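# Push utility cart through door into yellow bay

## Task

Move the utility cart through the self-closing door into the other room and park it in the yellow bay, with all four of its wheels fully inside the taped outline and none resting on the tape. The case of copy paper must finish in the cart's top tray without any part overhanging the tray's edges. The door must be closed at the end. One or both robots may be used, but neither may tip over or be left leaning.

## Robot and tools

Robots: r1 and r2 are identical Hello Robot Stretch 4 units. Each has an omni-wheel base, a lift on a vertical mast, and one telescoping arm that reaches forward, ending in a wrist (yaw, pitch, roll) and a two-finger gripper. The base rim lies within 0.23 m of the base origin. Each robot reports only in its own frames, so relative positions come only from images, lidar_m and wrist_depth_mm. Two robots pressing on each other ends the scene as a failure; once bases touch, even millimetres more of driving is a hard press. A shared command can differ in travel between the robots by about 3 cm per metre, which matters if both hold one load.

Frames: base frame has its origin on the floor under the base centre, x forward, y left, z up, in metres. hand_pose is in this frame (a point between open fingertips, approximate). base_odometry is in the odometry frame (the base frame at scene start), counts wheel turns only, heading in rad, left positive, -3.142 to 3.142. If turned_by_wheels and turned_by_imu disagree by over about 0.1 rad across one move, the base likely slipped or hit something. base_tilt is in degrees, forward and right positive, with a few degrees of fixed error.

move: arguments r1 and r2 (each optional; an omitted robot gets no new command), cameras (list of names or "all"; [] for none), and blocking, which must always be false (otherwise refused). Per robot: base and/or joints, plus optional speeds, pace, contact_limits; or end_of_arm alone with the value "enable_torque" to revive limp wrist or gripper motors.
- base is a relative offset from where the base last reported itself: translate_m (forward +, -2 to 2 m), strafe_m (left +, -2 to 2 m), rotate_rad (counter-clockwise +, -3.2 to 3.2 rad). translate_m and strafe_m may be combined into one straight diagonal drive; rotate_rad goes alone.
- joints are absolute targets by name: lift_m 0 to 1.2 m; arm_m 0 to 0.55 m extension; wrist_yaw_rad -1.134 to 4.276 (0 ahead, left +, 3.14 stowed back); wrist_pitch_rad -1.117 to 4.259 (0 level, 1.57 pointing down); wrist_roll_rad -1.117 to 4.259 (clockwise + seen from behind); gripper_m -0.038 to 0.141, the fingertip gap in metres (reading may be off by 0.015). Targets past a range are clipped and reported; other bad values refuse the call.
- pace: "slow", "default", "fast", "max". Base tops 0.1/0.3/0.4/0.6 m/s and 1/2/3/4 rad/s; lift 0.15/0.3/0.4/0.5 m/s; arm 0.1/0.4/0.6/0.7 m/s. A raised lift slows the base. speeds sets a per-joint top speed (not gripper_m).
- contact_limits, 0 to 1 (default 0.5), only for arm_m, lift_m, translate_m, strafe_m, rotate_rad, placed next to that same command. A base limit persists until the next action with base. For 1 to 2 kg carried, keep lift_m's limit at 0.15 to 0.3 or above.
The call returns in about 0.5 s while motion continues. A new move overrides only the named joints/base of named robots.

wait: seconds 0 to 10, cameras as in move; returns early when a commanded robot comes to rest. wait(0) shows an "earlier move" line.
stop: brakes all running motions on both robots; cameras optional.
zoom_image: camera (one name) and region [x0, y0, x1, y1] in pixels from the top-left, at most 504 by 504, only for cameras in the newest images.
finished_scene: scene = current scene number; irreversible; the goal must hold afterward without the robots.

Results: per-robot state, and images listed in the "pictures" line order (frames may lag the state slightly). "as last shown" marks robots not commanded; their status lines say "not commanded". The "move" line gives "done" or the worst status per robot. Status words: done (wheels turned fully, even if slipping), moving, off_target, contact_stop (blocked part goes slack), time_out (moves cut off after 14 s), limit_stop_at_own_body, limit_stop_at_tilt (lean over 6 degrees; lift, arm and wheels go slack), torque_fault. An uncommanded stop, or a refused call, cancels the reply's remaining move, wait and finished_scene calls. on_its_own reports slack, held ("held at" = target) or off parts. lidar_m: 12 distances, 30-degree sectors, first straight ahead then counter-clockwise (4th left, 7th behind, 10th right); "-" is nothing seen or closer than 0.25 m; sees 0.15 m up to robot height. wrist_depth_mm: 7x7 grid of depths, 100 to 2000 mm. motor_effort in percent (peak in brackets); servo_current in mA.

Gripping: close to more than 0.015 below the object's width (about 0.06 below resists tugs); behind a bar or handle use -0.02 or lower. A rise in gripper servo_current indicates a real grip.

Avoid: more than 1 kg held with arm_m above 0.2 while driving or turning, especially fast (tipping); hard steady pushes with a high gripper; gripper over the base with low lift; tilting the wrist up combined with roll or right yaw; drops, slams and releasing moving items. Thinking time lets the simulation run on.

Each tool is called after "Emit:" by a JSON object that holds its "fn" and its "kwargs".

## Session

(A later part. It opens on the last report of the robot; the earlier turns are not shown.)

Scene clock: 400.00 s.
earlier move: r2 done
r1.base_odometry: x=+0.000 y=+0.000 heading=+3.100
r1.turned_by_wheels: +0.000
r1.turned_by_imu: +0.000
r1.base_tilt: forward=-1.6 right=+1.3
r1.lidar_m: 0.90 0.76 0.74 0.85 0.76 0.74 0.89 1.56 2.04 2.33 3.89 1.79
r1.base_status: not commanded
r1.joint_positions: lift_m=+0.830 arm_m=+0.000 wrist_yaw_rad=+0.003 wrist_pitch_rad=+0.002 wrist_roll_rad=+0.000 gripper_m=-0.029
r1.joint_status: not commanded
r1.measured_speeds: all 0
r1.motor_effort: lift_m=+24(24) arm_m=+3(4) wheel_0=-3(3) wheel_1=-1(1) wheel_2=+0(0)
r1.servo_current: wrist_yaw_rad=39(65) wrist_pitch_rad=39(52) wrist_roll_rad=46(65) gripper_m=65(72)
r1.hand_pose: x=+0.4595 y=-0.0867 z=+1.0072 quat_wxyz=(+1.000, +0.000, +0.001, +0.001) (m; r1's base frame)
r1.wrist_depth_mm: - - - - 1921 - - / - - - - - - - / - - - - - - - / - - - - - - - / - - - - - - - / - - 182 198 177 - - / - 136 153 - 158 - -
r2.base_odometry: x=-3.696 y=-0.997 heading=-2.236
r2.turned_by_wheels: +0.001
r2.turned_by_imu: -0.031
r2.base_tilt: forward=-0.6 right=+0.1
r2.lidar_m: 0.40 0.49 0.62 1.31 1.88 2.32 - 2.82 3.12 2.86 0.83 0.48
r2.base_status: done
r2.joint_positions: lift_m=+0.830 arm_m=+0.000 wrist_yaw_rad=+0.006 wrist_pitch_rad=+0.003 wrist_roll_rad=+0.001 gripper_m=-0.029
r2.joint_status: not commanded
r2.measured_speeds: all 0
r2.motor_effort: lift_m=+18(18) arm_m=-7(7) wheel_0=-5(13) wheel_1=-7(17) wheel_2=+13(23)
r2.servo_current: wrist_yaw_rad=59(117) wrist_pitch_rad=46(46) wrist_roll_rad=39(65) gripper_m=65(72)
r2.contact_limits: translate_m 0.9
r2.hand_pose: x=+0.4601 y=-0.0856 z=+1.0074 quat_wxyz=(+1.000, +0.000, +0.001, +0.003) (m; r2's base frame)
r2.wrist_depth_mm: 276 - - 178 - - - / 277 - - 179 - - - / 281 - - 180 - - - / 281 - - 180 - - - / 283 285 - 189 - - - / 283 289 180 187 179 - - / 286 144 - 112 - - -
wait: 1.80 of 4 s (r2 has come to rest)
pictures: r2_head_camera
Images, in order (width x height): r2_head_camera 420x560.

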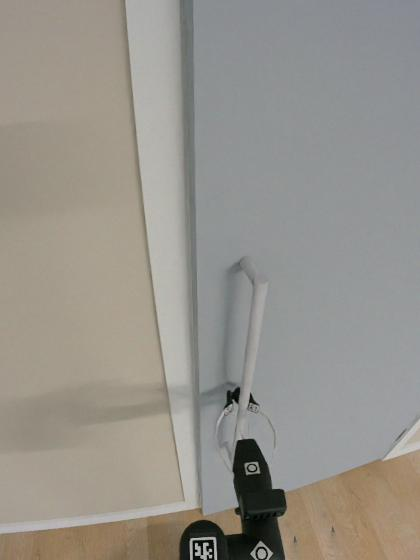

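Good. Opening. Alternate with rotation.

Emit:
{"fn": "move", "kwargs": {"r2": {"base":{"rotate_rad":0.1},"pace":"slow","contact_limits":{"rotate_rad":0.9}}, "blocking": false, "cameras": []}}

Emit:
{"fn": "wait", "kwargs": {"seconds": 3, "cameras": []}}

Emit:
{"fn": "move", "kwargs": {"r2": {"base":{"translate_m":-0.1},"pace":"slow","contact_limits":{"translate_m":0.9}}, "blocking": false, "cameras": []}}

Emit:
{"fn": "wait", "kwargs": {"seconds": 4, "cameras": ["r2_head_camera"]}}

Emit:
{"fn": "move", "kwargs": {"r2": {"base":{"rotate_rad":0.12},"pace":"slow","contact_limits":{"rotate_rad":0.9}}, "blocking": false, "cameras": []}}

Emit:
{"fn": "wait", "kwargs": {"seconds": 3, "cameras": ["r2_head_camera"]}}

Scene clock: 406.93 s.
move: r2 moving
r1: as last shown
r1.lidar_m: 0.91 0.75 0.74 0.85 0.75 0.75 0.92 1.60 2.03 2.36 3.94 1.83
r1.motor_effort: lift_m=+24(24) arm_m=+4(4) wheel_0=-3(4) wheel_1=+0(1) wheel_2=+0(0)
r1.servo_current: wrist_yaw_rad=39(65) wrist_pitch_rad=39(46) wrist_roll_rad=46(59) gripper_m=72(72)
r1.wrist_depth_mm: - - - - - - - / - - - - - - - / - - - - - - - / - - - - - - - / - - - - - - - / - - 182 199 177 - - / - 136 153 - 158 - -
r2.base_odometry: x=-3.696 y=-0.997 heading=-2.148
r2.turned_by_wheels: +0.088
r2.turned_by_imu: +0.086
r2.base_tilt: forward=-0.6 right=+0.1
r2.lidar_m: 0.40 0.48 0.67 1.65 1.87 2.51 2.81 2.87 3.03 2.45 0.73 0.41
r2.base_status: rotate_rad moving
r2.joint_positions: lift_m=+0.830 arm_m=+0.000 wrist_yaw_rad=-0.011 wrist_pitch_rad=+0.003 wrist_roll_rad=+0.001 gripper_m=-0.029
r2.joint_status: not commanded
r2.measured_speeds: translate_m=+0.000 strafe_m=-0.001 rotate_rad=+0.143 lift_m=+0.000 arm_m=+0.000 wrist_yaw_rad=-0.043 wrist_pitch_rad=+0.000 wrist_roll_rad=+0.000
r2.motor_effort: lift_m=+18(18) arm_m=-7(7) wheel_0=-24(24) wheel_1=-9(11) wheel_2=-5(11)
r2.servo_current: wrist_yaw_rad=72(72) wrist_pitch_rad=39(46) wrist_roll_rad=52(59) gripper_m=65(65)
r2.contact_limits: rotate_rad 0.9
r2.hand_pose: x=+0.4585 y=-0.0906 z=+1.0074 quat_wxyz=(+1.000, +0.000, +0.001, -0.005) (m; r2's base frame)
r2.wrist_depth_mm: 277 279 - 178 - - - / 278 282 - 179 - - - / 278 282 - 180 - - - / 281 285 - 180 - - - / 282 283 - 182 - - - / 283 286 160 183 179 - - / 285 287 - 112 - - -
pictures: none
No camera images: "cameras" was empty.

Scene clock: 407.90 s.
earlier move: r2 done
r1.base_odometry: x=+0.000 y=+0.000 heading=+3.100
r1.turned_by_wheels: +0.000
r1.turned_by_imu: +0.000
r1.base_tilt: forward=-1.5 right=+1.3
r1.lidar_m: 0.89 0.75 0.75 0.88 0.77 0.79 0.91 1.59 2.05 2.33 3.92 1.80
r1.base_status: not commanded
r1.joint_positions: lift_m=+0.830 arm_m=+0.000 wrist_yaw_rad=+0.003 wrist_pitch_rad=+0.002 wrist_roll_rad=+0.000 gripper_m=-0.029
r1.joint_status: not commanded
r1.measured_speeds: all 0
r1.motor_effort: lift_m=+24(24) arm_m=+4(4) wheel_0=-3(4) wheel_1=+0(1) wheel_2=+0(0)
r1.servo_current: wrist_yaw_rad=59(72) wrist_pitch_rad=46(46) wrist_roll_rad=39(59) gripper_m=59(72)
r1.hand_pose: x=+0.4595 y=-0.0867 z=+1.0072 quat_wxyz=(+1.000, +0.000, +0.001, +0.001) (m; r1's base frame)
r1.wrist_depth_mm: - - - - - - - / - - - - - - - / - - - - - - - / - - - - - - - / - - - - - - - / - - 182 198 177 - - / - 136 153 - 158 - -
r2.base_odometry: x=-3.696 y=-0.997 heading=-2.139
r2.turned_by_wheels: +0.009
r2.turned_by_imu: -0.058
r2.base_tilt: forward=-0.6 right=+0.1
r2.lidar_m: 0.40 0.46 0.60 1.34 1.83 2.32 - 2.84 3.14 2.88 0.72 0.41
r2.base_status: done
r2.joint_positions: lift_m=+0.830 arm_m=+0.000 wrist_yaw_rad=-0.013 wrist_pitch_rad=+0.003 wrist_roll_rad=+0.001 gripper_m=-0.029
r2.joint_status: not commanded
r2.measured_speeds: all 0
r2.motor_effort: lift_m=+18(18) arm_m=-7(7) wheel_0=-22(28) wheel_1=-5(11) wheel_2=-3(11)
r2.servo_current: wrist_yaw_rad=72(85) wrist_pitch_rad=46(46) wrist_roll_rad=46(59) gripper_m=65(72)
r2.contact_limits: rotate_rad 0.9
r2.hand_pose: x=+0.4583 y=-0.0911 z=+1.0074 quat_wxyz=(+1.000, +0.000, +0.001, -0.006) (m; r2's base frame)
r2.wrist_depth_mm: 262 257 258 181 - - - / 262 257 - 182 - - - / 265 267 - 183 - - - / 265 268 - - - - - / 267 271 - 184 - - - / 270 273 171 187 178 - - / 270 273 - 112 - - -
wait: 0.97 of 3 s (r2 has come to rest)
pictures: none
No camera images: "cameras" was empty.

Scene clock: 408.40 s.
move: r2 moving
r1: as last shown
r1.base_tilt: forward=-1.6 right=+1.3
r1.lidar_m: 0.90 0.74 0.74 0.87 0.78 0.76 0.92 1.57 2.01 2.36 3.92 1.77
r1.motor_effort: lift_m=+24(24) arm_m=+4(4) wheel_0=-3(4) wheel_1=+0(0) wheel_2=+0(0)
r1.servo_current: wrist_yaw_rad=46(65) wrist_pitch_rad=39(46) wrist_roll_rad=33(46) gripper_m=65(72)
r2.base_odometry: x=-3.690 y=-0.987 heading=-2.139
r2.turned_by_wheels: -0.001
r2.turned_by_imu: -0.054
r2.base_tilt: forward=-0.3 right=+0.3
r2.lidar_m: 0.38 0.45 0.59 1.22 1.81 2.24 - 2.83 3.20 2.90 0.80 0.43
r2.base_status: translate_m moving
r2.joint_positions: lift_m=+0.830 arm_m=+0.000 wrist_yaw_rad=-0.006 wrist_pitch_rad=+0.003 wrist_roll_rad=+0.001 gripper_m=-0.029
r2.joint_status: not commanded
r2.measured_speeds: translate_m=-0.049 strafe_m=+0.000 rotate_rad=+0.001 lift_m=+0.000 arm_m=+0.000 wrist_yaw_rad=+0.046 wrist_pitch_rad=+0.000 wrist_roll_rad=+0.000
r2.motor_effort: lift_m=+18(18) arm_m=-7(7) wheel_0=-16(25) wheel_1=-5(7) wheel_2=+18(18)
r2.servo_current: wrist_yaw_rad=52(78) wrist_pitch_rad=39(46) wrist_roll_rad=59(59) gripper_m=59(72)
r2.contact_limits: translate_m 0.9
r2.hand_pose: x=+0.4590 y=-0.0891 z=+1.0074 quat_wxyz=(+1.000, +0.000, +0.001, -0.003) (m; r2's base frame)
r2.wrist_depth_mm: 258 255 - 181 - - - / 257 256 - 182 - - - / 260 256 - 183 - - - / 260 255 - 183 - - - / 263 267 - 189 - - - / 264 270 183 188 177 - - / 266 268 - 112 - - -
pictures: none
No camera images: "cameras" was empty.

Scene clock: 412.40 s.
earlier move: r2 moving
r1.base_odometry: x=+0.000 y=+0.000 heading=+3.100
r1.turned_by_wheels: +0.000
r1.turned_by_imu: +0.000
r1.base_tilt: forward=-1.6 right=+1.3
r1.lidar_m: 0.87 0.74 0.73 0.87 0.76 0.74 0.86 1.58 2.04 2.37 3.90 1.85
r1.base_status: not commanded
r1.joint_positions: lift_m=+0.830 arm_m=+0.000 wrist_yaw_rad=+0.003 wrist_pitch_rad=+0.002 wrist_roll_rad=+0.000 gripper_m=-0.029
r1.joint_status: not commanded
r1.measured_speeds: all 0
r1.motor_effort: lift_m=+24(24) arm_m=+4(4) wheel_0=-3(4) wheel_1=+0(1) wheel_2=+0(0)
r1.servo_current: wrist_yaw_rad=39(72) wrist_pitch_rad=39(52) wrist_roll_rad=59(65) gripper_m=65(72)
r1.hand_pose: x=+0.4595 y=-0.0867 z=+1.0072 quat_wxyz=(+1.000, +0.000, +0.001, +0.001) (m; r1's base frame)
r1.wrist_depth_mm: - - - - 1921 - - / - - - - 1921 - - / - - - - - - - / - - - - - - - / - - - - - - - / - - 182 199 179 - - / - 136 153 - 158 - -
r2.base_odometry: x=-3.643 y=-0.914 heading=-2.138
r2.turned_by_wheels: +0.002
r2.turned_by_imu: -0.370
r2.base_tilt: forward=-0.6 right=+0.1
r2.lidar_m: 0.39 0.42 0.48 0.64 1.67 1.73 2.36 2.89 2.89 3.15 2.01 0.57
r2.base_status: translate_m moving
r2.joint_positions: lift_m=+0.830 arm_m=+0.000 wrist_yaw_rad=+0.006 wrist_pitch_rad=+0.003 wrist_roll_rad=+0.001 gripper_m=-0.029
r2.joint_status: not commanded
r2.measured_speeds: all 0
r2.motor_effort: lift_m=+18(18) arm_m=-7(8) wheel_0=-4(25) wheel_1=+1(20) wheel_2=+17(21)
r2.servo_current: wrist_yaw_rad=52(78) wrist_pitch_rad=46(46) wrist_roll_rad=39(59) gripper_m=65(72)
r2.contact_limits: translate_m 0.9
r2.hand_pose: x=+0.4600 y=-0.0856 z=+1.0074 quat_wxyz=(+1.000, +0.000, +0.001, +0.003) (m; r2's base frame)
r2.wrist_depth_mm: 255 - - - - - - / 256 274 - 182 - - - / 257 - - 185 - - - / 260 278 - 187 - - - / 263 278 - 189 - - - / 262 212 181 189 178 - - / - 137 - 112 - - -
wait: 4.00 s; no rest
pictures: r2_head_camera
Images, in order (width x height): r2_head_camera 420x560.

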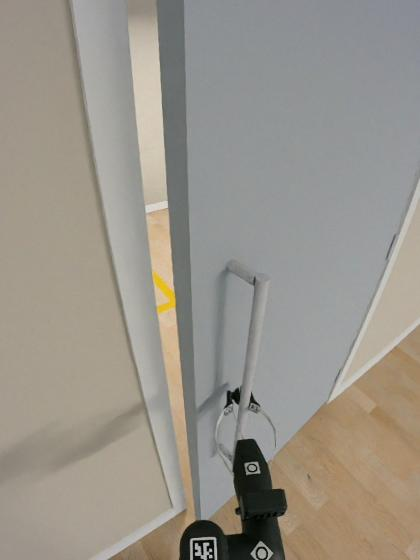

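Scene clock: 412.90 s.
move: r2 moving
r1: as last shown
r1.lidar_m: 0.88 0.75 0.75 0.87 0.77 0.78 0.91 1.59 2.03 2.35 3.92 1.86
r1.motor_effort: lift_m=+24(24) arm_m=+3(4) wheel_0=-3(3) wheel_1=+0(0) wheel_2=+0(0)
r1.servo_current: wrist_yaw_rad=52(59) wrist_pitch_rad=39(46) wrist_roll_rad=52(65) gripper_m=59(65)
r1.wrist_depth_mm: - - - - 1921 - - / - - - - 1921 - - / - - - - - - - / - - - - - - - / - - - - - - - / - - 182 199 180 - - / - 136 153 - 158 - -
r2.base_odometry: x=-3.643 y=-0.913 heading=-2.039
r2.turned_by_wheels: +0.099
r2.turned_by_imu: +0.067
r2.base_tilt: forward=-0.5 right=+0.2
r2.lidar_m: 0.39 0.43 0.45 0.66 1.66 1.79 2.53 2.88 2.95 3.11 1.53 0.38
r2.base_status: rotate_rad moving
r2.joint_positions: lift_m=+0.830 arm_m=+0.000 wrist_yaw_rad=-0.009 wrist_pitch_rad=+0.003 wrist_roll_rad=+0.001 gripper_m=-0.029
r2.joint_status: not commanded
r2.measured_speeds: translate_m=+0.000 strafe_m=-0.001 rotate_rad=+0.206 lift_m=+0.000 arm_m=+0.000 wrist_yaw_rad=-0.039 wrist_pitch_rad=+0.000 wrist_roll_rad=+0.000
r2.motor_effort: lift_m=+18(18) arm_m=-7(8) wheel_0=-25(25) wheel_1=-6(9) wheel_2=-4(16)
r2.servo_current: wrist_yaw_rad=52(59) wrist_pitch_rad=46(46) wrist_roll_rad=52(52) gripper_m=65(65)
r2.contact_limits: rotate_rad 0.9
r2.hand_pose: x=+0.4587 y=-0.0900 z=+1.0074 quat_wxyz=(+1.000, +0.000, +0.001, -0.004) (m; r2's base frame)
r2.wrist_depth_mm: 247 - - 180 - - - / 253 267 - 181 - - - / 251 270 - 182 - - - / 252 270 - 182 - - - / 255 - - 185 - - - / 256 277 162 186 177 - - / 256 132 - 112 - - -
pictures: none
No camera images: "cameras" was empty.

Scene clock: 415.90 s.
earlier move: r2 moving
r1.base_odometry: x=+0.000 y=+0.000 heading=+3.100
r1.turned_by_wheels: +0.000
r1.turned_by_imu: +0.000
r1.base_tilt: forward=-1.6 right=+1.3
r1.lidar_m: 0.88 0.75 0.77 0.88 0.76 0.76 0.89 1.57 2.03 2.35 3.90 1.80
r1.base_status: not commanded
r1.joint_positions: lift_m=+0.830 arm_m=+0.000 wrist_yaw_rad=+0.003 wrist_pitch_rad=+0.002 wrist_roll_rad=+0.000 gripper_m=-0.029
r1.joint_status: not commanded
r1.measured_speeds: all 0
r1.motor_effort: lift_m=+24(24) arm_m=+4(4) wheel_0=-2(3) wheel_1=+0(1) wheel_2=+0(0)
r1.servo_current: wrist_yaw_rad=46(72) wrist_pitch_rad=39(52) wrist_roll_rad=46(65) gripper_m=65(72)
r1.hand_pose: x=+0.4595 y=-0.0867 z=+1.0072 quat_wxyz=(+1.000, +0.000, +0.001, +0.001) (m; r1's base frame)
r1.wrist_depth_mm: - - - - 1863 - - / - - - - 1863 - - / - - - - - - - / - - - - - - - / - - - - - - - / - - 182 198 177 - - / - 136 153 - 157 - -
r2.base_odometry: x=-3.643 y=-0.913 heading=-2.018
r2.turned_by_wheels: +0.021
r2.turned_by_imu: -0.166
r2.base_tilt: forward=-0.6 right=+0.1
r2.lidar_m: 0.38 0.37 0.37 0.51 1.13 1.68 2.13 5.38 2.96 3.31 2.98 0.56
r2.base_status: rotate_rad moving
r2.joint_positions: lift_m=+0.830 arm_m=+0.000 wrist_yaw_rad=+0.007 wrist_pitch_rad=+0.003 wrist_roll_rad=+0.001 gripper_m=-0.029
r2.joint_status: not commanded
r2.measured_speeds: all 0
r2.motor_effort: lift_m=+18(18) arm_m=-7(8) wheel_0=-3(30) wheel_1=-5(13) wheel_2=+8(16)
r2.servo_current: wrist_yaw_rad=46(72) wrist_pitch_rad=39(52) wrist_roll_rad=39(59) gripper_m=65(72)
r2.contact_limits: rotate_rad 0.9
r2.hand_pose: x=+0.4601 y=-0.0854 z=+1.0074 quat_wxyz=(+1.000, +0.000, +0.001, +0.004) (m; r2's base frame)
r2.wrist_depth_mm: 220 231 - - - - - / 221 232 - 182 - - - / 222 235 - 184 - - - / 222 234 - 188 - - - / 223 235 - 189 - - - / 223 235 181 189 178 - - / 223 235 - 112 - - -
wait: 3.00 s; no rest
pictures: r2_head_camera
Images, in order (width x height): r2_head_camera 420x560.

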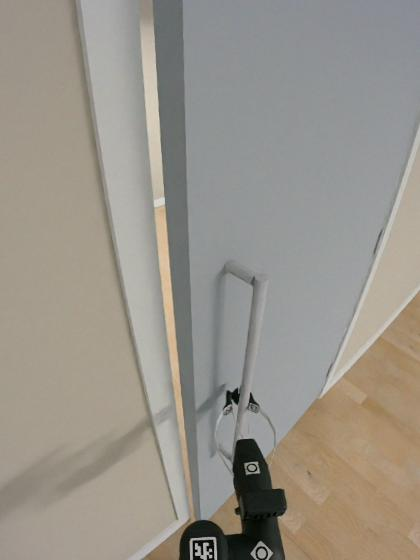

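Emit:
{"fn": "move", "kwargs": {"r2": {"base":{"rotate_rad":0.4},"pace":"slow","contact_limits":{"rotate_rad":0.9}}, "blocking": false, "cameras": []}}

Emit:
{"fn": "wait", "kwargs": {"seconds": 0.6, "cameras": []}}

Emit:
{"fn": "move", "kwargs": {"r2": {"base":{"translate_m":-0.12,"strafe_m":-0.04},"contact_limits":{"translate_m":0.9}}, "blocking": false, "cameras": []}}

Emit:
{"fn": "wait", "kwargs": {"seconds": 0.5, "cameras": ["r2_head_camera"]}}

Emit:
{"fn": "move", "kwargs": {"r2": {"base":{"rotate_rad":0.2},"pace":"slow","contact_limits":{"rotate_rad":0.9}}, "blocking": false, "cameras": []}}

Emit:
{"fn": "wait", "kwargs": {"seconds": 0.2, "cameras": []}}

Emit:
{"fn": "move", "kwargs": {"r2": {"base":{"translate_m":-0.12,"strafe_m":-0.04},"contact_limits":{"translate_m":0.9}}, "blocking": false, "cameras": []}}

Emit:
{"fn": "wait", "kwargs": {"seconds": 0.5, "cameras": ["r2_head_camera"]}}

Scene clock: 447.70 s.
earlier move: r2 done
move: r2 moving
r1: as last shown
r1.turned_by_imu: -0.001
r1.base_tilt: forward=-1.6 right=+1.2
r1.lidar_m: 0.89 0.71 0.72 0.86 0.75 0.77 0.90 1.60 2.02 2.38 3.93 1.81
r1.motor_effort: lift_m=+24(24) arm_m=+4(4) wheel_0=-3(3) wheel_1=-1(1) wheel_2=+0(0)
r1.servo_current: wrist_yaw_rad=59(72) wrist_pitch_rad=39(52) wrist_roll_rad=52(59) gripper_m=65(65)
r1.wrist_depth_mm: - - - - 1863 - - / - - - - - - - / - - - - - - - / - - - - - - - / - - - - - - - / - - 182 198 178 - - / - 136 153 - 158 - -
r2.base_odometry: x=-3.643 y=-0.913 heading=-1.894
r2.turned_by_wheels: +0.124
r2.turned_by_imu: +0.082
r2.base_tilt: forward=-0.5 right=+0.2
r2.lidar_m: 0.37 0.35 0.36 0.52 1.34 1.69 2.30 2.97 2.98 3.22 1.80 0.37
r2.base_status: rotate_rad moving
r2.joint_positions: lift_m=+0.830 arm_m=+0.000 wrist_yaw_rad=-0.010 wrist_pitch_rad=+0.003 wrist_roll_rad=+0.001 gripper_m=-0.029
r2.joint_status: not commanded
r2.measured_speeds: translate_m=-0.001 strafe_m=-0.001 rotate_rad=+0.482 lift_m=+0.000 arm_m=+0.000 wrist_yaw_rad=-0.084 wrist_pitch_rad=+0.000 wrist_roll_rad=+0.000
r2.motor_effort: lift_m=+18(18) arm_m=-7(8) wheel_0=-24(29) wheel_1=-6(10) wheel_2=-6(9)
r2.servo_current: wrist_yaw_rad=65(65) wrist_pitch_rad=39(46) wrist_roll_rad=33(59) gripper_m=65(65)
r2.contact_limits: rotate_rad 0.9
r2.hand_pose: x=+0.4586 y=-0.0903 z=+1.0074 quat_wxyz=(+1.000, +0.000, +0.001, -0.005) (m; r2's base frame)
r2.wrist_depth_mm: 206 220 - 182 - - - / 204 221 - 182 - - - / 207 220 - 183 - - - / 208 223 - 183 - - - / 209 225 - 186 - - - / 209 228 162 188 177 - - / 210 224 - 112 - - -
pictures: none
No camera images: "cameras" was empty.

Scene clock: 448.30 s.
earlier move: r2 moving
r1.base_odometry: x=+0.000 y=+0.000 heading=+3.100
r1.turned_by_wheels: +0.000
r1.turned_by_imu: +0.000
r1.base_tilt: forward=-1.6 right=+1.3
r1.lidar_m: 0.82 0.76 0.71 0.87 0.75 0.77 0.90 1.57 2.02 2.37 3.91 1.73
r1.base_status: not commanded
r1.joint_positions: lift_m=+0.830 arm_m=+0.000 wrist_yaw_rad=+0.003 wrist_pitch_rad=+0.002 wrist_roll_rad=+0.000 gripper_m=-0.029
r1.joint_status: not commanded
r1.measured_speeds: all 0
r1.motor_effort: lift_m=+24(24) arm_m=+4(4) wheel_0=-3(3) wheel_1=+0(1) wheel_2=+0(0)
r1.servo_current: wrist_yaw_rad=33(72) wrist_pitch_rad=39(52) wrist_roll_rad=59(59) gripper_m=59(65)
r1.hand_pose: x=+0.4595 y=-0.0867 z=+1.0072 quat_wxyz=(+1.000, +0.000, +0.001, +0.001) (m; r1's base frame)
r1.wrist_depth_mm: - - - - - - - / - - - - - - - / - - - - - - - / - - - - - - - / - - - - - - - / - - 182 198 177 - - / - 136 153 - 158 - -
r2.base_odometry: x=-3.644 y=-0.913 heading=-1.634
r2.turned_by_wheels: +0.260
r2.turned_by_imu: +0.030
r2.base_tilt: forward=-0.6 right=+0.2
r2.lidar_m: 0.33 0.32 0.34 0.47 1.30 1.70 2.35 3.01 3.03 3.19 1.39 0.40
r2.base_status: rotate_rad moving
r2.joint_positions: lift_m=+0.830 arm_m=+0.000 wrist_yaw_rad=-0.023 wrist_pitch_rad=+0.003 wrist_roll_rad=+0.001 gripper_m=-0.029
r2.joint_status: not commanded
r2.measured_speeds: translate_m=-0.016 strafe_m=+0.022 rotate_rad=+0.261 lift_m=+0.000 arm_m=+0.000 wrist_yaw_rad=+0.000 wrist_pitch_rad=+0.000 wrist_roll_rad=+0.000
r2.motor_effort: lift_m=+18(18) arm_m=-8(8) wheel_0=-30(32) wheel_1=-7(16) wheel_2=-10(13)
r2.servo_current: wrist_yaw_rad=137(150) wrist_pitch_rad=39(46) wrist_roll_rad=46(59) gripper_m=59(72)
r2.contact_limits: rotate_rad 0.9
r2.hand_pose: x=+0.4574 y=-0.0940 z=+1.0074 quat_wxyz=(+1.000, +0.000, +0.001, -0.011) (m; r2's base frame)
r2.wrist_depth_mm: 164 181 - - - - - / 166 182 - - - - - / 167 180 - - - - - / 168 181 - - - - - / 169 181 - - 181 - - / 168 184 166 187 177 154 - / 169 179 - 112 - - -
wait: 0.60 s; no rest
pictures: none
No camera images: "cameras" was empty.

Scene clock: 448.80 s.
move: r2 moving
r1: as last shown
r1.lidar_m: 0.90 0.75 0.74 0.90 0.77 0.77 0.91 1.56 2.02 2.32 3.89 1.73
r1.motor_effort: lift_m=+24(24) arm_m=+3(4) wheel_0=-3(4) wheel_1=+0(1) wheel_2=+0(0)
r1.servo_current: wrist_yaw_rad=46(65) wrist_pitch_rad=46(46) wrist_roll_rad=52(59) gripper_m=59(72)
r1.wrist_depth_mm: - - - - - - - / - - - - - - - / - - - - - - - / - - - - - - - / - - - - - - - / - - 182 199 173 - - / - 136 153 - 157 - -
r2.base_odometry: x=-3.652 y=-0.882 heading=-1.618
r2.turned_by_wheels: +0.016
r2.turned_by_imu: -0.136
r2.base_tilt: forward=+0.2 right=+0.6
r2.lidar_m: 0.30 0.28 0.29 0.39 0.83 1.62 2.07 4.23 3.05 3.38 2.92 0.53
r2.base_status: translate_m moving; strafe_m moving
r2.joint_positions: lift_m=+0.830 arm_m=+0.000 wrist_yaw_rad=-0.001 wrist_pitch_rad=+0.003 wrist_roll_rad=+0.001 gripper_m=-0.029
r2.joint_status: not commanded
r2.measured_speeds: translate_m=-0.121 strafe_m=-0.042 rotate_rad=+0.000 lift_m=+0.000 arm_m=+0.000 wrist_yaw_rad=+0.108 wrist_pitch_rad=+0.000 wrist_roll_rad=+0.000
r2.motor_effort: lift_m=+18(18) arm_m=-7(7) wheel_0=-20(35) wheel_1=-5(7) wheel_2=+17(17)
r2.servo_current: wrist_yaw_rad=59(143) wrist_pitch_rad=39(46) wrist_roll_rad=52(59) gripper_m=59(65)
r2.contact_limits: translate_m 0.9
r2.hand_pose: x=+0.4594 y=-0.0877 z=+1.0074 quat_wxyz=(+1.000, +0.000, +0.001, +0.000) (m; r2's base frame)
r2.wrist_depth_mm: 157 175 - 183 - - - / 161 176 - 183 - - - / 161 177 - 184 - - - / 159 177 - 185 - - - / 162 177 - 191 - - - / 159 178 176 188 178 - - / 162 170 - 112 - - -
pictures: none
No camera images: "cameras" was empty.

Scene clock: 449.30 s.
earlier move: r2 moving
r1.base_odometry: x=+0.000 y=+0.000 heading=+3.100
r1.turned_by_wheels: +0.000
r1.turned_by_imu: +0.000
r1.base_tilt: forward=-1.6 right=+1.3
r1.lidar_m: 0.92 0.73 0.73 0.88 0.76 0.75 0.92 1.59 2.02 2.36 3.92 1.80
r1.base_status: not commanded
r1.joint_positions: lift_m=+0.830 arm_m=+0.000 wrist_yaw_rad=+0.003 wrist_pitch_rad=+0.002 wrist_roll_rad=+0.000 gripper_m=-0.029
r1.joint_status: not commanded
r1.measured_speeds: all 0
r1.motor_effort: lift_m=+24(24) arm_m=+4(4) wheel_0=-3(4) wheel_1=+0(1) wheel_2=+0(0)
r1.servo_current: wrist_yaw_rad=39(65) wrist_pitch_rad=33(46) wrist_roll_rad=59(72) gripper_m=65(72)
r1.hand_pose: x=+0.4595 y=-0.0867 z=+1.0072 quat_wxyz=(+1.000, +0.000, +0.001, +0.001) (m; r1's base frame)
r1.wrist_depth_mm: - - - - - - - / - - - - - - - / - - - - - - - / - - - - - - - / - - - - - - - / - - 182 198 177 - - / - 136 153 - 158 - -
r2.base_odometry: x=-3.673 y=-0.811 heading=-1.617
r2.turned_by_wheels: +0.001
r2.turned_by_imu: -0.254
r2.base_tilt: forward=+0.6 right=+0.8
r2.lidar_m: 0.34 0.27 0.25 0.30 0.46 1.53 1.71 2.61 3.07 4.01 3.16 0.73
r2.base_status: translate_m moving; strafe_m moving
r2.joint_positions: lift_m=+0.830 arm_m=+0.000 wrist_yaw_rad=+0.027 wrist_pitch_rad=+0.000 wrist_roll_rad=+0.001 gripper_m=-0.029
r2.joint_status: not commanded
r2.measured_speeds: translate_m=-0.102 strafe_m=-0.035 rotate_rad=-0.013 lift_m=+0.000 arm_m=+0.000 wrist_yaw_rad=+0.000 wrist_pitch_rad=+0.000 wrist_roll_rad=+0.000
r2.motor_effort: lift_m=+18(18) arm_m=-9(9) wheel_0=-1(35) wheel_1=-6(7) wheel_2=+27(33)
r2.servo_current: wrist_yaw_rad=163(176) wrist_pitch_rad=39(46) wrist_roll_rad=39(59) gripper_m=65(65)
r2.contact_limits: translate_m 0.9
r2.hand_pose: x=+0.4618 y=-0.0797 z=+1.0082 quat_wxyz=(+1.000, +0.000, +0.000, +0.013) (m; r2's base frame)
r2.wrist_depth_mm: 185 182 - 183 - - - / 185 182 - 185 - 878 - / 186 179 - 186 - 917 - / 185 182 - - - 904 - / 186 185 - 191 - 891 - / 189 183 181 190 179 917 - / 189 128 - 112 - - -
wait: 0.50 s; no rest
pictures: r2_head_camera
Images, in order (width x height): r2_head_camera 420x560.

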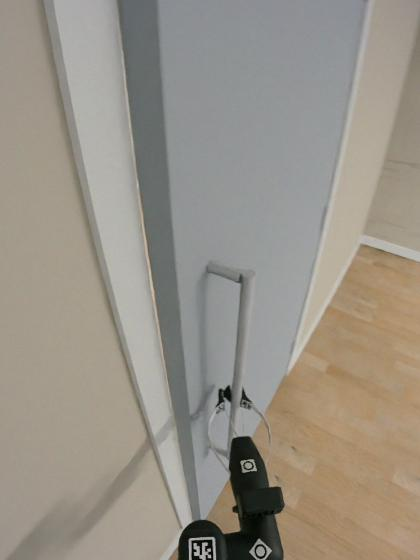

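Scene clock: 449.80 s.
move: r2 moving
r1: as last shown
r1.lidar_m: 0.89 0.74 0.74 0.87 0.75 0.77 0.91 1.58 2.02 2.35 3.91 1.81
r1.motor_effort: lift_m=+24(24) arm_m=+4(4) wheel_0=-3(3) wheel_1=-1(1) wheel_2=+0(0)
r1.servo_current: wrist_yaw_rad=39(65) wrist_pitch_rad=39(46) wrist_roll_rad=46(78) gripper_m=59(72)
r1.wrist_depth_mm: - - - - 1863 - - / - - - - - - - / - - - - - - - / - - - - - - - / - - - - - - - / - - 182 198 177 - - / - 136 153 - 158 - -
r2.base_odometry: x=-3.679 y=-0.792 heading=-1.496
r2.turned_by_wheels: +0.121
r2.turned_by_imu: -0.120
r2.base_tilt: forward=-0.1 right=+0.4
r2.lidar_m: 0.32 0.25 0.25 0.25 0.33 0.93 1.59 2.21 3.13 3.17 3.30 0.42
r2.base_status: rotate_rad moving
r2.joint_positions: lift_m=+0.830 arm_m=+0.000 wrist_yaw_rad=-0.001 wrist_pitch_rad=+0.000 wrist_roll_rad=+0.001 gripper_m=-0.029
r2.joint_status: not commanded
r2.measured_speeds: translate_m=+0.000 strafe_m=+0.000 rotate_rad=+0.408 lift_m=+0.000 arm_m=+0.000 wrist_yaw_rad=-0.042 wrist_pitch_rad=+0.000 wrist_roll_rad=+0.000
r2.motor_effort: lift_m=+18(18) arm_m=-9(9) wheel_0=-21(23) wheel_1=-5(6) wheel_2=+1(24)
r2.servo_current: wrist_yaw_rad=46(169) wrist_pitch_rad=46(46) wrist_roll_rad=52(52) gripper_m=65(72)
r2.contact_limits: rotate_rad 0.9
r2.hand_pose: x=+0.4595 y=-0.0877 z=+1.0082 quat_wxyz=(+1.000, +0.000, +0.000, +0.000) (m; r2's base frame)
r2.wrist_depth_mm: - 156 186 180 - - - / 166 158 - 182 - - - / 167 158 187 184 - - - / 169 159 188 185 - - - / 173 159 187 187 - - - / 173 161 179 189 178 - - / 173 156 - 112 - - -
pictures: none
No camera images: "cameras" was empty.

Scene clock: 450.00 s.
earlier move: r2 moving
r1.base_odometry: x=+0.000 y=+0.000 heading=+3.100
r1.turned_by_wheels: +0.000
r1.turned_by_imu: +0.000
r1.base_tilt: forward=-1.6 right=+1.3
r1.lidar_m: 0.91 0.75 0.74 0.88 0.76 0.78 0.91 1.57 2.03 2.33 3.91 1.80
r1.base_status: not commanded
r1.joint_positions: lift_m=+0.830 arm_m=+0.000 wrist_yaw_rad=+0.003 wrist_pitch_rad=+0.002 wrist_roll_rad=+0.000 gripper_m=-0.029
r1.joint_status: not commanded
r1.measured_speeds: all 0
r1.motor_effort: lift_m=+24(24) arm_m=+3(4) wheel_0=-3(3) wheel_1=+0(1) wheel_2=+0(0)
r1.servo_current: wrist_yaw_rad=46(65) wrist_pitch_rad=39(46) wrist_roll_rad=59(78) gripper_m=59(72)
r1.hand_pose: x=+0.4595 y=-0.0867 z=+1.0072 quat_wxyz=(+1.000, +0.000, +0.001, +0.001) (m; r1's base frame)
r1.wrist_depth_mm: - - - - 1863 - - / - - - - - - - / - - - - - - - / - - - - - - - / - - - - - - - / - - 182 199 177 - - / - 136 153 - 158 - -
r2.base_odometry: x=-3.682 y=-0.794 heading=-1.450
r2.turned_by_wheels: +0.046
r2.turned_by_imu: -0.045
r2.base_tilt: forward=-0.4 right=+0.4
r2.lidar_m: 0.31 0.25 - 0.25 0.28 0.73 1.57 2.10 5.09 3.19 3.34 1.00
r2.base_status: rotate_rad moving
r2.joint_positions: lift_m=+0.830 arm_m=+0.000 wrist_yaw_rad=+0.001 wrist_pitch_rad=+0.000 wrist_roll_rad=+0.001 gripper_m=-0.029
r2.joint_status: not commanded
r2.measured_speeds: translate_m=-0.011 strafe_m=+0.014 rotate_rad=+0.250 lift_m=-0.003 arm_m=+0.005 wrist_yaw_rad=+0.122 wrist_pitch_rad=+0.004 wrist_roll_rad=+0.000
r2.motor_effort: lift_m=+18(18) arm_m=-11(11) wheel_0=-32(32) wheel_1=-5(6) wheel_2=-6(24)
r2.servo_current: wrist_yaw_rad=52(169) wrist_pitch_rad=39(46) wrist_roll_rad=39(59) gripper_m=65(72)
r2.contact_limits: rotate_rad 0.9
r2.hand_pose: x=+0.4598 y=-0.0871 z=+1.0080 quat_wxyz=(+1.000, +0.000, +0.000, +0.001) (m; r2's base frame)
r2.wrist_depth_mm: 160 156 187 182 - - - / 161 159 - 183 - - - / 163 160 188 184 - - - / 164 160 188 186 - - - / 167 160 189 191 - - - / 163 161 181 189 180 - - / 167 159 - 112 - - -
wait: 0.20 s; no rest
pictures: none
No camera images: "cameras" was empty.

Scene clock: 450.50 s.
move: r2 moving
r1: as last shown
r1.lidar_m: 0.92 0.75 0.73 0.87 0.78 0.75 0.91 1.58 2.00 2.37 3.93 1.76
r1.motor_effort: lift_m=+24(24) arm_m=+4(4) wheel_0=-3(3) wheel_1=+0(1) wheel_2=+0(0)
r1.servo_current: wrist_yaw_rad=52(59) wrist_pitch_rad=39(46) wrist_roll_rad=52(59) gripper_m=65(65)
r1.wrist_depth_mm: - - - - - - - / - - - - - - - / - - - - - - - / - - - - - - - / - - - - - - - / - - 182 199 177 - - / - 136 153 - 158 - -
r2.base_odometry: x=-3.695 y=-0.763 heading=-1.414
r2.turned_by_wheels: +0.036
r2.turned_by_imu: -0.029
r2.base_tilt: forward=+0.6 right=+0.8
r2.lidar_m: 0.32 0.25 - 0.25 0.26 0.65 1.56 2.03 4.67 3.18 3.36 1.25
r2.base_status: translate_m moving; strafe_m moving
r2.joint_positions: lift_m=+0.830 arm_m=+0.001 wrist_yaw_rad=+0.024 wrist_pitch_rad=+0.000 wrist_roll_rad=+0.001 gripper_m=-0.029
r2.joint_status: not commanded
r2.measured_speeds: translate_m=-0.124 strafe_m=-0.043 rotate_rad=+0.003 lift_m=+0.000 arm_m=+0.000 wrist_yaw_rad=+0.073 wrist_pitch_rad=+0.000 wrist_roll_rad=+0.000
r2.motor_effort: lift_m=+19(19) arm_m=-13(13) wheel_0=-1(21) wheel_1=-5(6) wheel_2=+34(34)
r2.servo_current: wrist_yaw_rad=124(124) wrist_pitch_rad=46(46) wrist_roll_rad=39(59) gripper_m=65(72)
r2.contact_limits: translate_m 0.9
r2.hand_pose: x=+0.4618 y=-0.0805 z=+1.0080 quat_wxyz=(+1.000, +0.000, +0.000, +0.012) (m; r2's base frame)
r2.wrist_depth_mm: 163 174 - 187 - - - / 165 169 - 187 - - - / 166 175 - 188 - - - / 166 175 - - - - - / 169 174 - 195 - - - / 165 167 180 191 179 - - / 169 149 - 112 - - -
pictures: none
No camera images: "cameras" was empty.

Scene clock: 451.00 s.
earlier move: r2 contact_stop
r1.base_odometry: x=+0.000 y=+0.000 heading=+3.100
r1.turned_by_wheels: +0.000
r1.turned_by_imu: +0.000
r1.base_tilt: forward=-1.6 right=+1.3
r1.lidar_m: 0.91 0.74 0.72 0.88 0.77 0.76 0.92 1.56 2.04 2.32 3.95 1.75
r1.base_status: not commanded
r1.joint_positions: lift_m=+0.830 arm_m=+0.000 wrist_yaw_rad=+0.003 wrist_pitch_rad=+0.002 wrist_roll_rad=+0.000 gripper_m=-0.029
r1.joint_status: not commanded
r1.measured_speeds: all 0
r1.motor_effort: lift_m=+24(24) arm_m=+4(4) wheel_0=-3(3) wheel_1=+0(1) wheel_2=+0(0)
r1.servo_current: wrist_yaw_rad=46(59) wrist_pitch_rad=46(46) wrist_roll_rad=52(59) gripper_m=65(65)
r1.hand_pose: x=+0.4595 y=-0.0867 z=+1.0072 quat_wxyz=(+1.000, +0.000, +0.001, +0.001) (m; r1's base frame)
r1.wrist_depth_mm: - - - - 1863 - - / - - - - - - - / - - - - - - - / - - - - - - - / - - - - - - - / - - 182 198 177 - - / - 136 153 - 158 - -
r2.base_odometry: x=-3.718 y=-0.737 heading=-1.349
r2.turned_by_wheels: +0.065
r2.turned_by_imu: +0.040
r2.base_tilt: forward=+0.6 right=+0.8
r2.lidar_m: 0.30 0.25 - 0.25 0.29 0.71 1.57 2.09 3.58 3.18 3.31 0.95
r2.base_status: translate_m contact_stop; strafe_m contact_stop
r2.joint_positions: lift_m=+0.830 arm_m=+0.001 wrist_yaw_rad=+0.026 wrist_pitch_rad=+0.000 wrist_roll_rad=+0.001 gripper_m=-0.029
r2.joint_status: not commanded
r2.measured_speeds: translate_m=+0.123 strafe_m=-0.014 rotate_rad=+0.283 lift_m=+0.000 arm_m=+0.000 wrist_yaw_rad=-0.119 wrist_pitch_rad=+0.000 wrist_roll_rad=+0.000
r2.on_its_own: the wheels are slack since a contact_stop
r2.motor_effort: lift_m=+19(19) arm_m=-12(13) wheel_0=-3(21) wheel_1=+0(6) wheel_2=+4(34)
r2.servo_current: wrist_yaw_rad=182(208) wrist_pitch_rad=39(46) wrist_roll_rad=46(59) gripper_m=72(72)
r2.contact_limits: translate_m 0.9
r2.hand_pose: x=+0.4619 y=-0.0800 z=+1.0080 quat_wxyz=(+1.000, +0.000, +0.000, +0.013) (m; r2's base frame)
r2.wrist_depth_mm: 164 163 - 184 - - - / 164 169 - 185 - - - / 165 166 - 187 - - - / 165 166 - 189 - - - / 170 169 - 189 - - - / 164 168 182 189 178 - - / 167 145 - 112 - - -
wait: 0.50 s; no rest
pictures: r2_head_camera
Images, in order (width x height): r2_head_camera 420x560.

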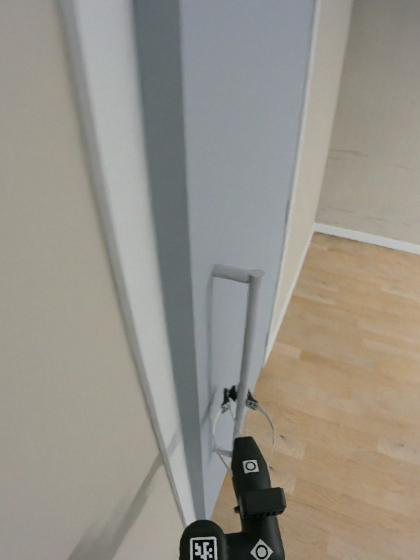

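Emit:
{"fn": "move", "kwargs": {"r2": {"base":{"strafe_m":-0.04},"joints":{"gripper_m":0.13},"pace":"slow"}, "blocking": false, "cameras": []}}

Emit:
{"fn": "wait", "kwargs": {"seconds": 3, "cameras": ["r2_head_camera","r2_head_left_camera"]}}

Scene clock: 488.93 s.
earlier move: r2 contact_stop
move: r2 moving
r1: as last shown
r1.base_tilt: forward=-1.5 right=+1.3
r1.lidar_m: 0.90 0.74 0.74 0.90 0.78 0.77 0.92 1.58 2.01 2.37 3.91 1.76
r1.motor_effort: lift_m=+24(24) arm_m=+4(4) wheel_0=-2(3) wheel_1=+0(0) wheel_2=+0(0)
r1.servo_current: wrist_yaw_rad=59(59) wrist_pitch_rad=39(46) wrist_roll_rad=52(65) gripper_m=65(65)
r1.wrist_depth_mm: - - - - - - - / - - - - - - - / - - - - - - - / - - - - - - - / - - - - - - - / - - 182 198 173 - - / - 136 153 - 158 - -
r2.base_odometry: x=-3.743 y=-0.794 heading=-1.282
r2.turned_by_wheels: +0.067
r2.turned_by_imu: +0.072
r2.base_tilt: forward=-0.6 right=+0.0
r2.lidar_m: 0.29 0.25 - 0.25 0.34 1.03 1.67 2.35 3.14 3.20 3.21 0.78
r2.base_status: translate_m contact_stop (by the wheels' count: -0.013 of -0.120); strafe_m contact_stop (by the wheels' count: -0.051 of -0.040); strafe_m moving
r2.joint_positions: lift_m=+0.830 arm_m=+0.000 wrist_yaw_rad=+0.014 wrist_pitch_rad=+0.001 wrist_roll_rad=+0.001 gripper_m=-0.016
r2.joint_status: gripper_m moving
r2.measured_speeds: translate_m=-0.001 strafe_m=-0.056 rotate_rad=+0.004 lift_m=+0.000 arm_m=+0.000 wrist_yaw_rad=+0.023 wrist_pitch_rad=+0.000 wrist_roll_rad=+0.000
r2.motor_effort: lift_m=+19(19) arm_m=-6(7) wheel_0=+19(19) wheel_1=-7(8) wheel_2=+2(2)
r2.servo_current: wrist_yaw_rad=78(78) wrist_pitch_rad=39(46) wrist_roll_rad=46(52) gripper_m=65(85)
r2.hand_pose: x=+0.4607 y=-0.0832 z=+1.0078 quat_wxyz=(+1.000, +0.000, +0.000, +0.007) (m; r2's base frame)
r2.wrist_depth_mm: 163 181 - - - - - / 159 181 174 - - - - / 164 182 175 - - - - / 164 182 177 - - - - / 165 183 - - - - - / 163 177 181 185 - - - / 163 176 - 112 - - -
pictures: none
No camera images: "cameras" was empty.

Scene clock: 491.93 s.
earlier move: r2 moving
r1.base_odometry: x=+0.000 y=+0.000 heading=+3.100
r1.turned_by_wheels: +0.000
r1.turned_by_imu: +0.000
r1.base_tilt: forward=-1.6 right=+1.3
r1.lidar_m: 0.88 0.71 0.75 0.88 0.75 0.76 0.90 1.60 2.02 2.33 3.90 1.73
r1.base_status: not commanded
r1.joint_positions: lift_m=+0.830 arm_m=+0.000 wrist_yaw_rad=+0.003 wrist_pitch_rad=+0.002 wrist_roll_rad=+0.000 gripper_m=-0.029
r1.joint_status: not commanded
r1.measured_speeds: all 0
r1.motor_effort: lift_m=+24(24) arm_m=+4(4) wheel_0=-3(4) wheel_1=+0(1) wheel_2=+0(0)
r1.servo_current: wrist_yaw_rad=52(78) wrist_pitch_rad=39(52) wrist_roll_rad=52(65) gripper_m=72(72)
r1.hand_pose: x=+0.4595 y=-0.0867 z=+1.0072 quat_wxyz=(+1.000, +0.000, +0.001, +0.001) (m; r1's base frame)
r1.wrist_depth_mm: - - - - - - - / - - - - - - - / - - - - - - - / - - - - - - - / - - - - - - - / - - 182 198 173 - - / - 136 153 - 157 - -
r2.base_odometry: x=-3.767 y=-0.802 heading=-1.282
r2.turned_by_wheels: +0.000
r2.turned_by_imu: +0.001
r2.base_tilt: forward=-0.7 right=+0.0
r2.lidar_m: 0.32 0.25 0.25 0.25 0.35 1.13 1.68 2.37 3.12 3.14 3.17 0.89
r2.base_status: done
r2.joint_positions: lift_m=+0.830 arm_m=+0.000 wrist_yaw_rad=+0.025 wrist_pitch_rad=+0.001 wrist_roll_rad=+0.001 gripper_m=+0.083
r2.joint_status: gripper_m moving
r2.measured_speeds: all 0
r2.motor_effort: lift_m=+19(19) arm_m=+1(7) wheel_0=+14(25) wheel_1=-1(8) wheel_2=+4(10)
r2.servo_current: wrist_yaw_rad=156(176) wrist_pitch_rad=39(46) wrist_roll_rad=46(65) gripper_m=72(104)
r2.hand_pose: x=+0.4614 y=-0.0800 z=+1.0078 quat_wxyz=(+1.000, +0.000, +0.000, +0.013) (m; r2's base frame)
r2.wrist_depth_mm: 179 - 177 - - - - / 179 - 178 - - - - / 180 - 178 - - - - / 180 - 179 - - - - / 176 - 180 - - - - / 176 183 183 - 191 - - / 179 - 183 112 - - -
wait: 3.00 s; no rest
pictures: r2_head_camera, r2_head_left_camera
Images, in order (width x height): r2_head_camera 420x560, r2_head_left_camera 420x672.

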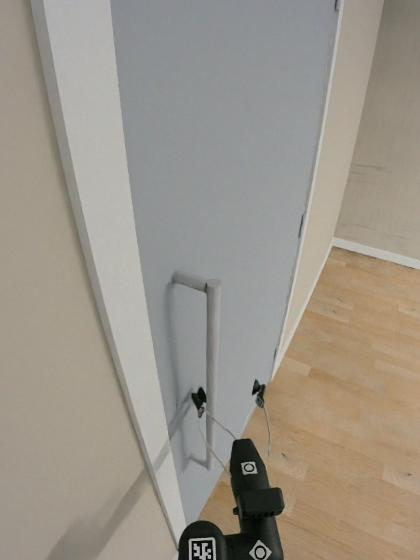

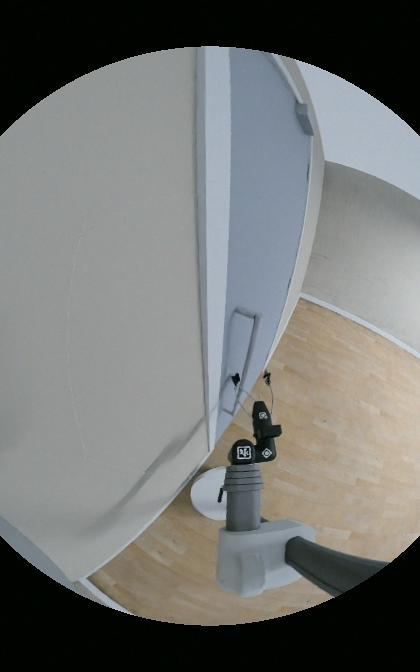

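Emit:
{"fn": "move", "kwargs": {"r2": {"base":{"translate_m":-0.3},"pace":"slow"}, "r1": {"base":{"rotate_rad":-0.7},"joints":{"wrist_yaw_rad":3.1}}, "blocking": false, "cameras": []}}

Emit:
{"fn": "wait", "kwargs": {"seconds": 4, "cameras": []}}

Emit:
{"fn": "wait", "kwargs": {"seconds": 2, "cameras": ["r1_head_camera","r1_head_right_camera","r2_head_camera","r2_head_right_camera"]}}

Scene clock: 499.00 s.
earlier move: r2 done
move: r1 moving; r2 moving
r1.base_odometry: x=+0.000 y=+0.000 heading=+2.848
r1.turned_by_wheels: -0.252
r1.turned_by_imu: -0.253
r1.base_tilt: forward=-1.6 right=+1.3
r1.lidar_m: 1.09 0.76 0.74 0.76 0.78 0.77 0.81 1.15 2.02 2.11 2.89 3.01
r1.base_status: rotate_rad moving
r1.joint_positions: lift_m=+0.830 arm_m=+0.000 wrist_yaw_rad=+0.587 wrist_pitch_rad=+0.002 wrist_roll_rad=+0.000 gripper_m=-0.029
r1.joint_status: wrist_yaw_rad moving
r1.measured_speeds: translate_m=+0.000 strafe_m=-0.001 rotate_rad=-0.972 lift_m=+0.000 arm_m=+0.000 wrist_yaw_rad=+1.820 wrist_pitch_rad=+0.000 wrist_roll_rad=+0.000
r1.motor_effort: lift_m=+24(24) arm_m=+3(4) wheel_0=+8(9) wheel_1=+8(8) wheel_2=+7(7)
r1.servo_current: wrist_yaw_rad=78(104) wrist_pitch_rad=46(46) wrist_roll_rad=59(65) gripper_m=65(65)
r1.hand_pose: x=+0.4595 y=+0.0869 z=+1.0072 quat_wxyz=(+0.957, +0.000, +0.001, +0.289) (m; r1's base frame)
r1.wrist_depth_mm: - - - - - - - / - - - - - - - / - - - - - - - / - - - - - - - / - - - - - - - / - - 182 198 173 - - / - 136 153 - 157 - -
r2.base_odometry: x=-3.771 y=-0.790 heading=-1.283
r2.turned_by_wheels: -0.001
r2.turned_by_imu: +0.000
r2.base_tilt: forward=-0.7 right=+0.0
r2.lidar_m: 0.33 0.25 0.25 0.25 0.36 1.17 1.65 2.37 3.10 3.17 3.22 0.88
r2.base_status: translate_m moving
r2.joint_positions: lift_m=+0.830 arm_m=+0.000 wrist_yaw_rad=+0.008 wrist_pitch_rad=+0.001 wrist_roll_rad=+0.001 gripper_m=+0.130
r2.joint_status: all done
r2.measured_speeds: translate_m=-0.049 strafe_m=+0.000 rotate_rad=-0.004 lift_m=+0.000 arm_m=+0.000 wrist_yaw_rad=+0.000 wrist_pitch_rad=+0.000 wrist_roll_rad=+0.000
r2.motor_effort: lift_m=+19(19) arm_m=+4(4) wheel_0=-1(6) wheel_1=-6(6) wheel_2=+9(11)
r2.servo_current: wrist_yaw_rad=65(65) wrist_pitch_rad=46(46) wrist_roll_rad=46(59) gripper_m=46(59)
r2.hand_pose: x=+0.4600 y=-0.0852 z=+1.0078 quat_wxyz=(+1.000, +0.000, +0.000, +0.004) (m; r2's base frame)
r2.wrist_depth_mm: - - 188 - - - - / 185 - 189 - - - - / 180 - 190 - - - - / 181 - 191 - - - - / 186 - 192 - - - - / 186 189 192 - 191 204 - / - - 195 112 - - -
pictures: none
No camera images: "cameras" was empty.

Scene clock: 500.80 s.
earlier move: r1 done; r2 moving
r1.base_odometry: x=+0.000 y=+0.000 heading=+2.400
r1.turned_by_wheels: -0.448
r1.turned_by_imu: -0.451
r1.base_tilt: forward=-1.6 right=+1.3
r1.lidar_m: 2.37 1.02 0.76 0.74 0.81 0.77 0.75 0.83 1.24 2.02 2.16 3.12
r1.base_status: done
r1.joint_positions: lift_m=+0.830 arm_m=+0.000 wrist_yaw_rad=+3.097 wrist_pitch_rad=+0.002 wrist_roll_rad=+0.000 gripper_m=-0.029
r1.joint_status: all done
r1.measured_speeds: all 0
r1.motor_effort: lift_m=+24(24) arm_m=+3(4) wheel_0=+2(9) wheel_1=+1(9) wheel_2=+0(7)
r1.servo_current: wrist_yaw_rad=52(137) wrist_pitch_rad=39(52) wrist_roll_rad=59(78) gripper_m=65(65)
r1.hand_pose: x=-0.1133 y=+0.1001 z=+1.0072 quat_wxyz=(+0.022, -0.001, +0.000, +1.000) (m; r1's base frame)
r1.wrist_depth_mm: - 138 - - - - - / - 136 - - - - - / 109 138 203 - - - - / 121 149 230 - - - - / - - - - - - - / - - 182 198 173 - - / - 136 153 - 157 - -
r2.base_odometry: x=-3.818 y=-0.629 heading=-1.283
r2.turned_by_wheels: +0.000
r2.turned_by_imu: +0.000
r2.base_tilt: forward=-0.6 right=+0.1
r2.lidar_m: 0.46 0.32 0.30 0.34 0.50 1.44 1.53 2.15 3.06 3.09 3.39 1.21
r2.base_status: translate_m moving
r2.joint_positions: lift_m=+0.830 arm_m=+0.000 wrist_yaw_rad=+0.003 wrist_pitch_rad=+0.001 wrist_roll_rad=+0.001 gripper_m=+0.130
r2.joint_status: all done
r2.measured_speeds: translate_m=-0.100 strafe_m=+0.000 rotate_rad=-0.003 lift_m=+0.000 arm_m=+0.000 wrist_yaw_rad=+0.000 wrist_pitch_rad=+0.000 wrist_roll_rad=+0.000
r2.motor_effort: lift_m=+19(19) arm_m=+4(4) wheel_0=-6(10) wheel_1=-6(9) wheel_2=+9(11)
r2.servo_current: wrist_yaw_rad=52(65) wrist_pitch_rad=39(46) wrist_roll_rad=52(59) gripper_m=52(59)
r2.hand_pose: x=+0.4595 y=-0.0866 z=+1.0078 quat_wxyz=(+1.000, +0.000, +0.000, +0.001) (m; r2's base frame)
r2.wrist_depth_mm: 263 - - - - - - / 265 - - - - - - / 265 - - - - - - / 267 - 364 - - - - / 265 - 359 - - - - / 267 190 194 - 192 - - / 271 - - 112 - 1983 -
wait: 1.80 of 4 s (r1 has come to rest)
pictures: none
No camera images: "cameras" was empty.

Scene clock: 502.80 s.
earlier move: r2 done
r1.base_odometry: x=+0.000 y=+0.000 heading=+2.400
r1.turned_by_wheels: +0.000
r1.turned_by_imu: +0.000
r1.base_tilt: forward=-1.6 right=+1.2
r1.lidar_m: 2.37 1.01 0.76 0.74 0.79 0.78 0.77 0.84 1.25 2.01 2.16 3.12
r1.base_status: done
r1.joint_positions: lift_m=+0.830 arm_m=+0.000 wrist_yaw_rad=+3.097 wrist_pitch_rad=+0.002 wrist_roll_rad=+0.000 gripper_m=-0.029
r1.joint_status: all done
r1.measured_speeds: all 0
r1.motor_effort: lift_m=+24(24) arm_m=+3(4) wheel_0=+2(9) wheel_1=+1(9) wheel_2=+1(7)
r1.servo_current: wrist_yaw_rad=46(137) wrist_pitch_rad=39(52) wrist_roll_rad=33(78) gripper_m=59(72)
r1.hand_pose: x=-0.1133 y=+0.1001 z=+1.0072 quat_wxyz=(+0.022, -0.001, +0.000, +1.000) (m; r1's base frame)
r1.wrist_depth_mm: - 138 - - - - - / - 136 - - - - - / 109 138 204 - - - - / 121 149 230 - - - - / - - - - - - - / - - 182 199 173 - - / - 136 153 - 158 - -
r2.base_odometry: x=-3.852 y=-0.514 heading=-1.283
r2.turned_by_wheels: +0.000
r2.turned_by_imu: +0.000
r2.base_tilt: forward=-0.7 right=+0.1
r2.lidar_m: 0.56 0.39 0.39 0.41 0.57 1.34 1.41 2.06 3.29 3.06 3.48 1.45
r2.base_status: done
r2.joint_positions: lift_m=+0.830 arm_m=+0.000 wrist_yaw_rad=+0.003 wrist_pitch_rad=+0.001 wrist_roll_rad=+0.001 gripper_m=+0.130
r2.joint_status: all done
r2.measured_speeds: all 0
r2.motor_effort: lift_m=+19(19) arm_m=+4(4) wheel_0=-3(10) wheel_1=-5(9) wheel_2=+4(11)
r2.servo_current: wrist_yaw_rad=46(65) wrist_pitch_rad=39(46) wrist_roll_rad=39(59) gripper_m=52(59)
r2.hand_pose: x=+0.4595 y=-0.0866 z=+1.0078 quat_wxyz=(+1.000, +0.000, +0.000, +0.001) (m; r2's base frame)
r2.wrist_depth_mm: 329 379 484 - - - - / 330 370 - - - - - / 332 368 - - - - - / 330 379 - - - - - / 330 382 - - - - - / 329 370 188 158 192 - - / 329 366 - 112 - - -
wait: 2.00 s; at rest by 1.97 s
pictures: r1_head_camera, r1_head_right_camera, r2_head_camera, r2_head_right_camera
Images, in order (width x height): r1_head_camera 420x560, r1_head_right_camera 420x672, r2_head_camera 420x560, r2_head_right_camera 420x672.

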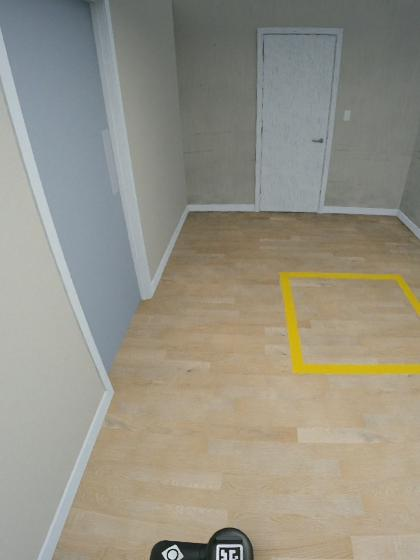

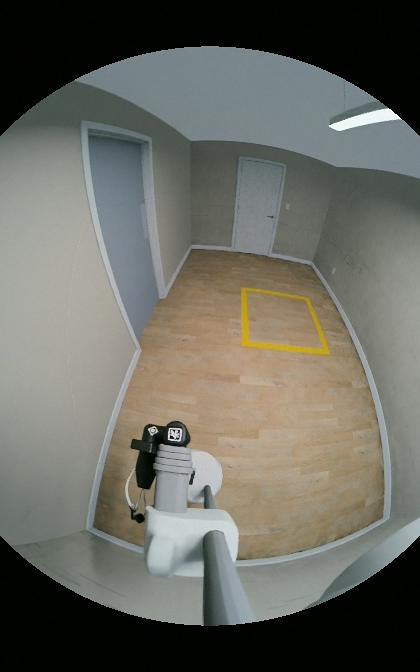

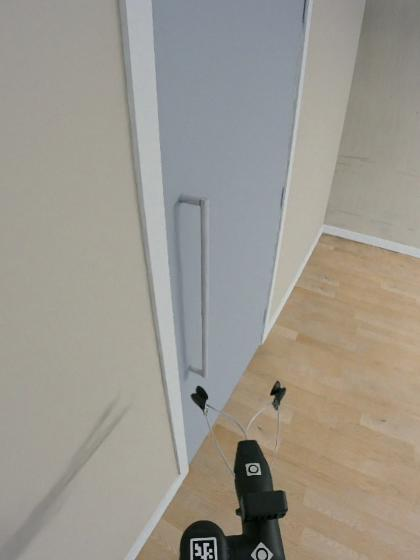

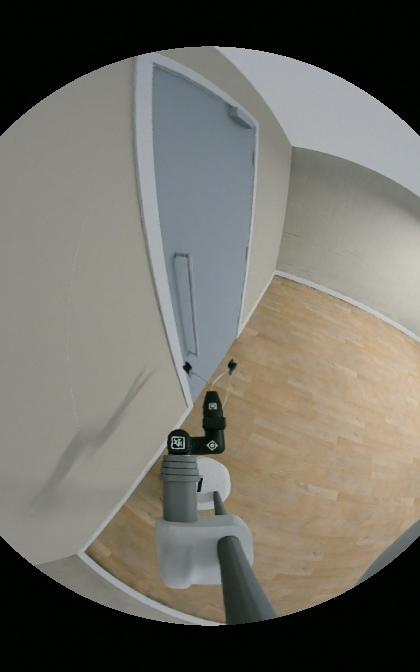

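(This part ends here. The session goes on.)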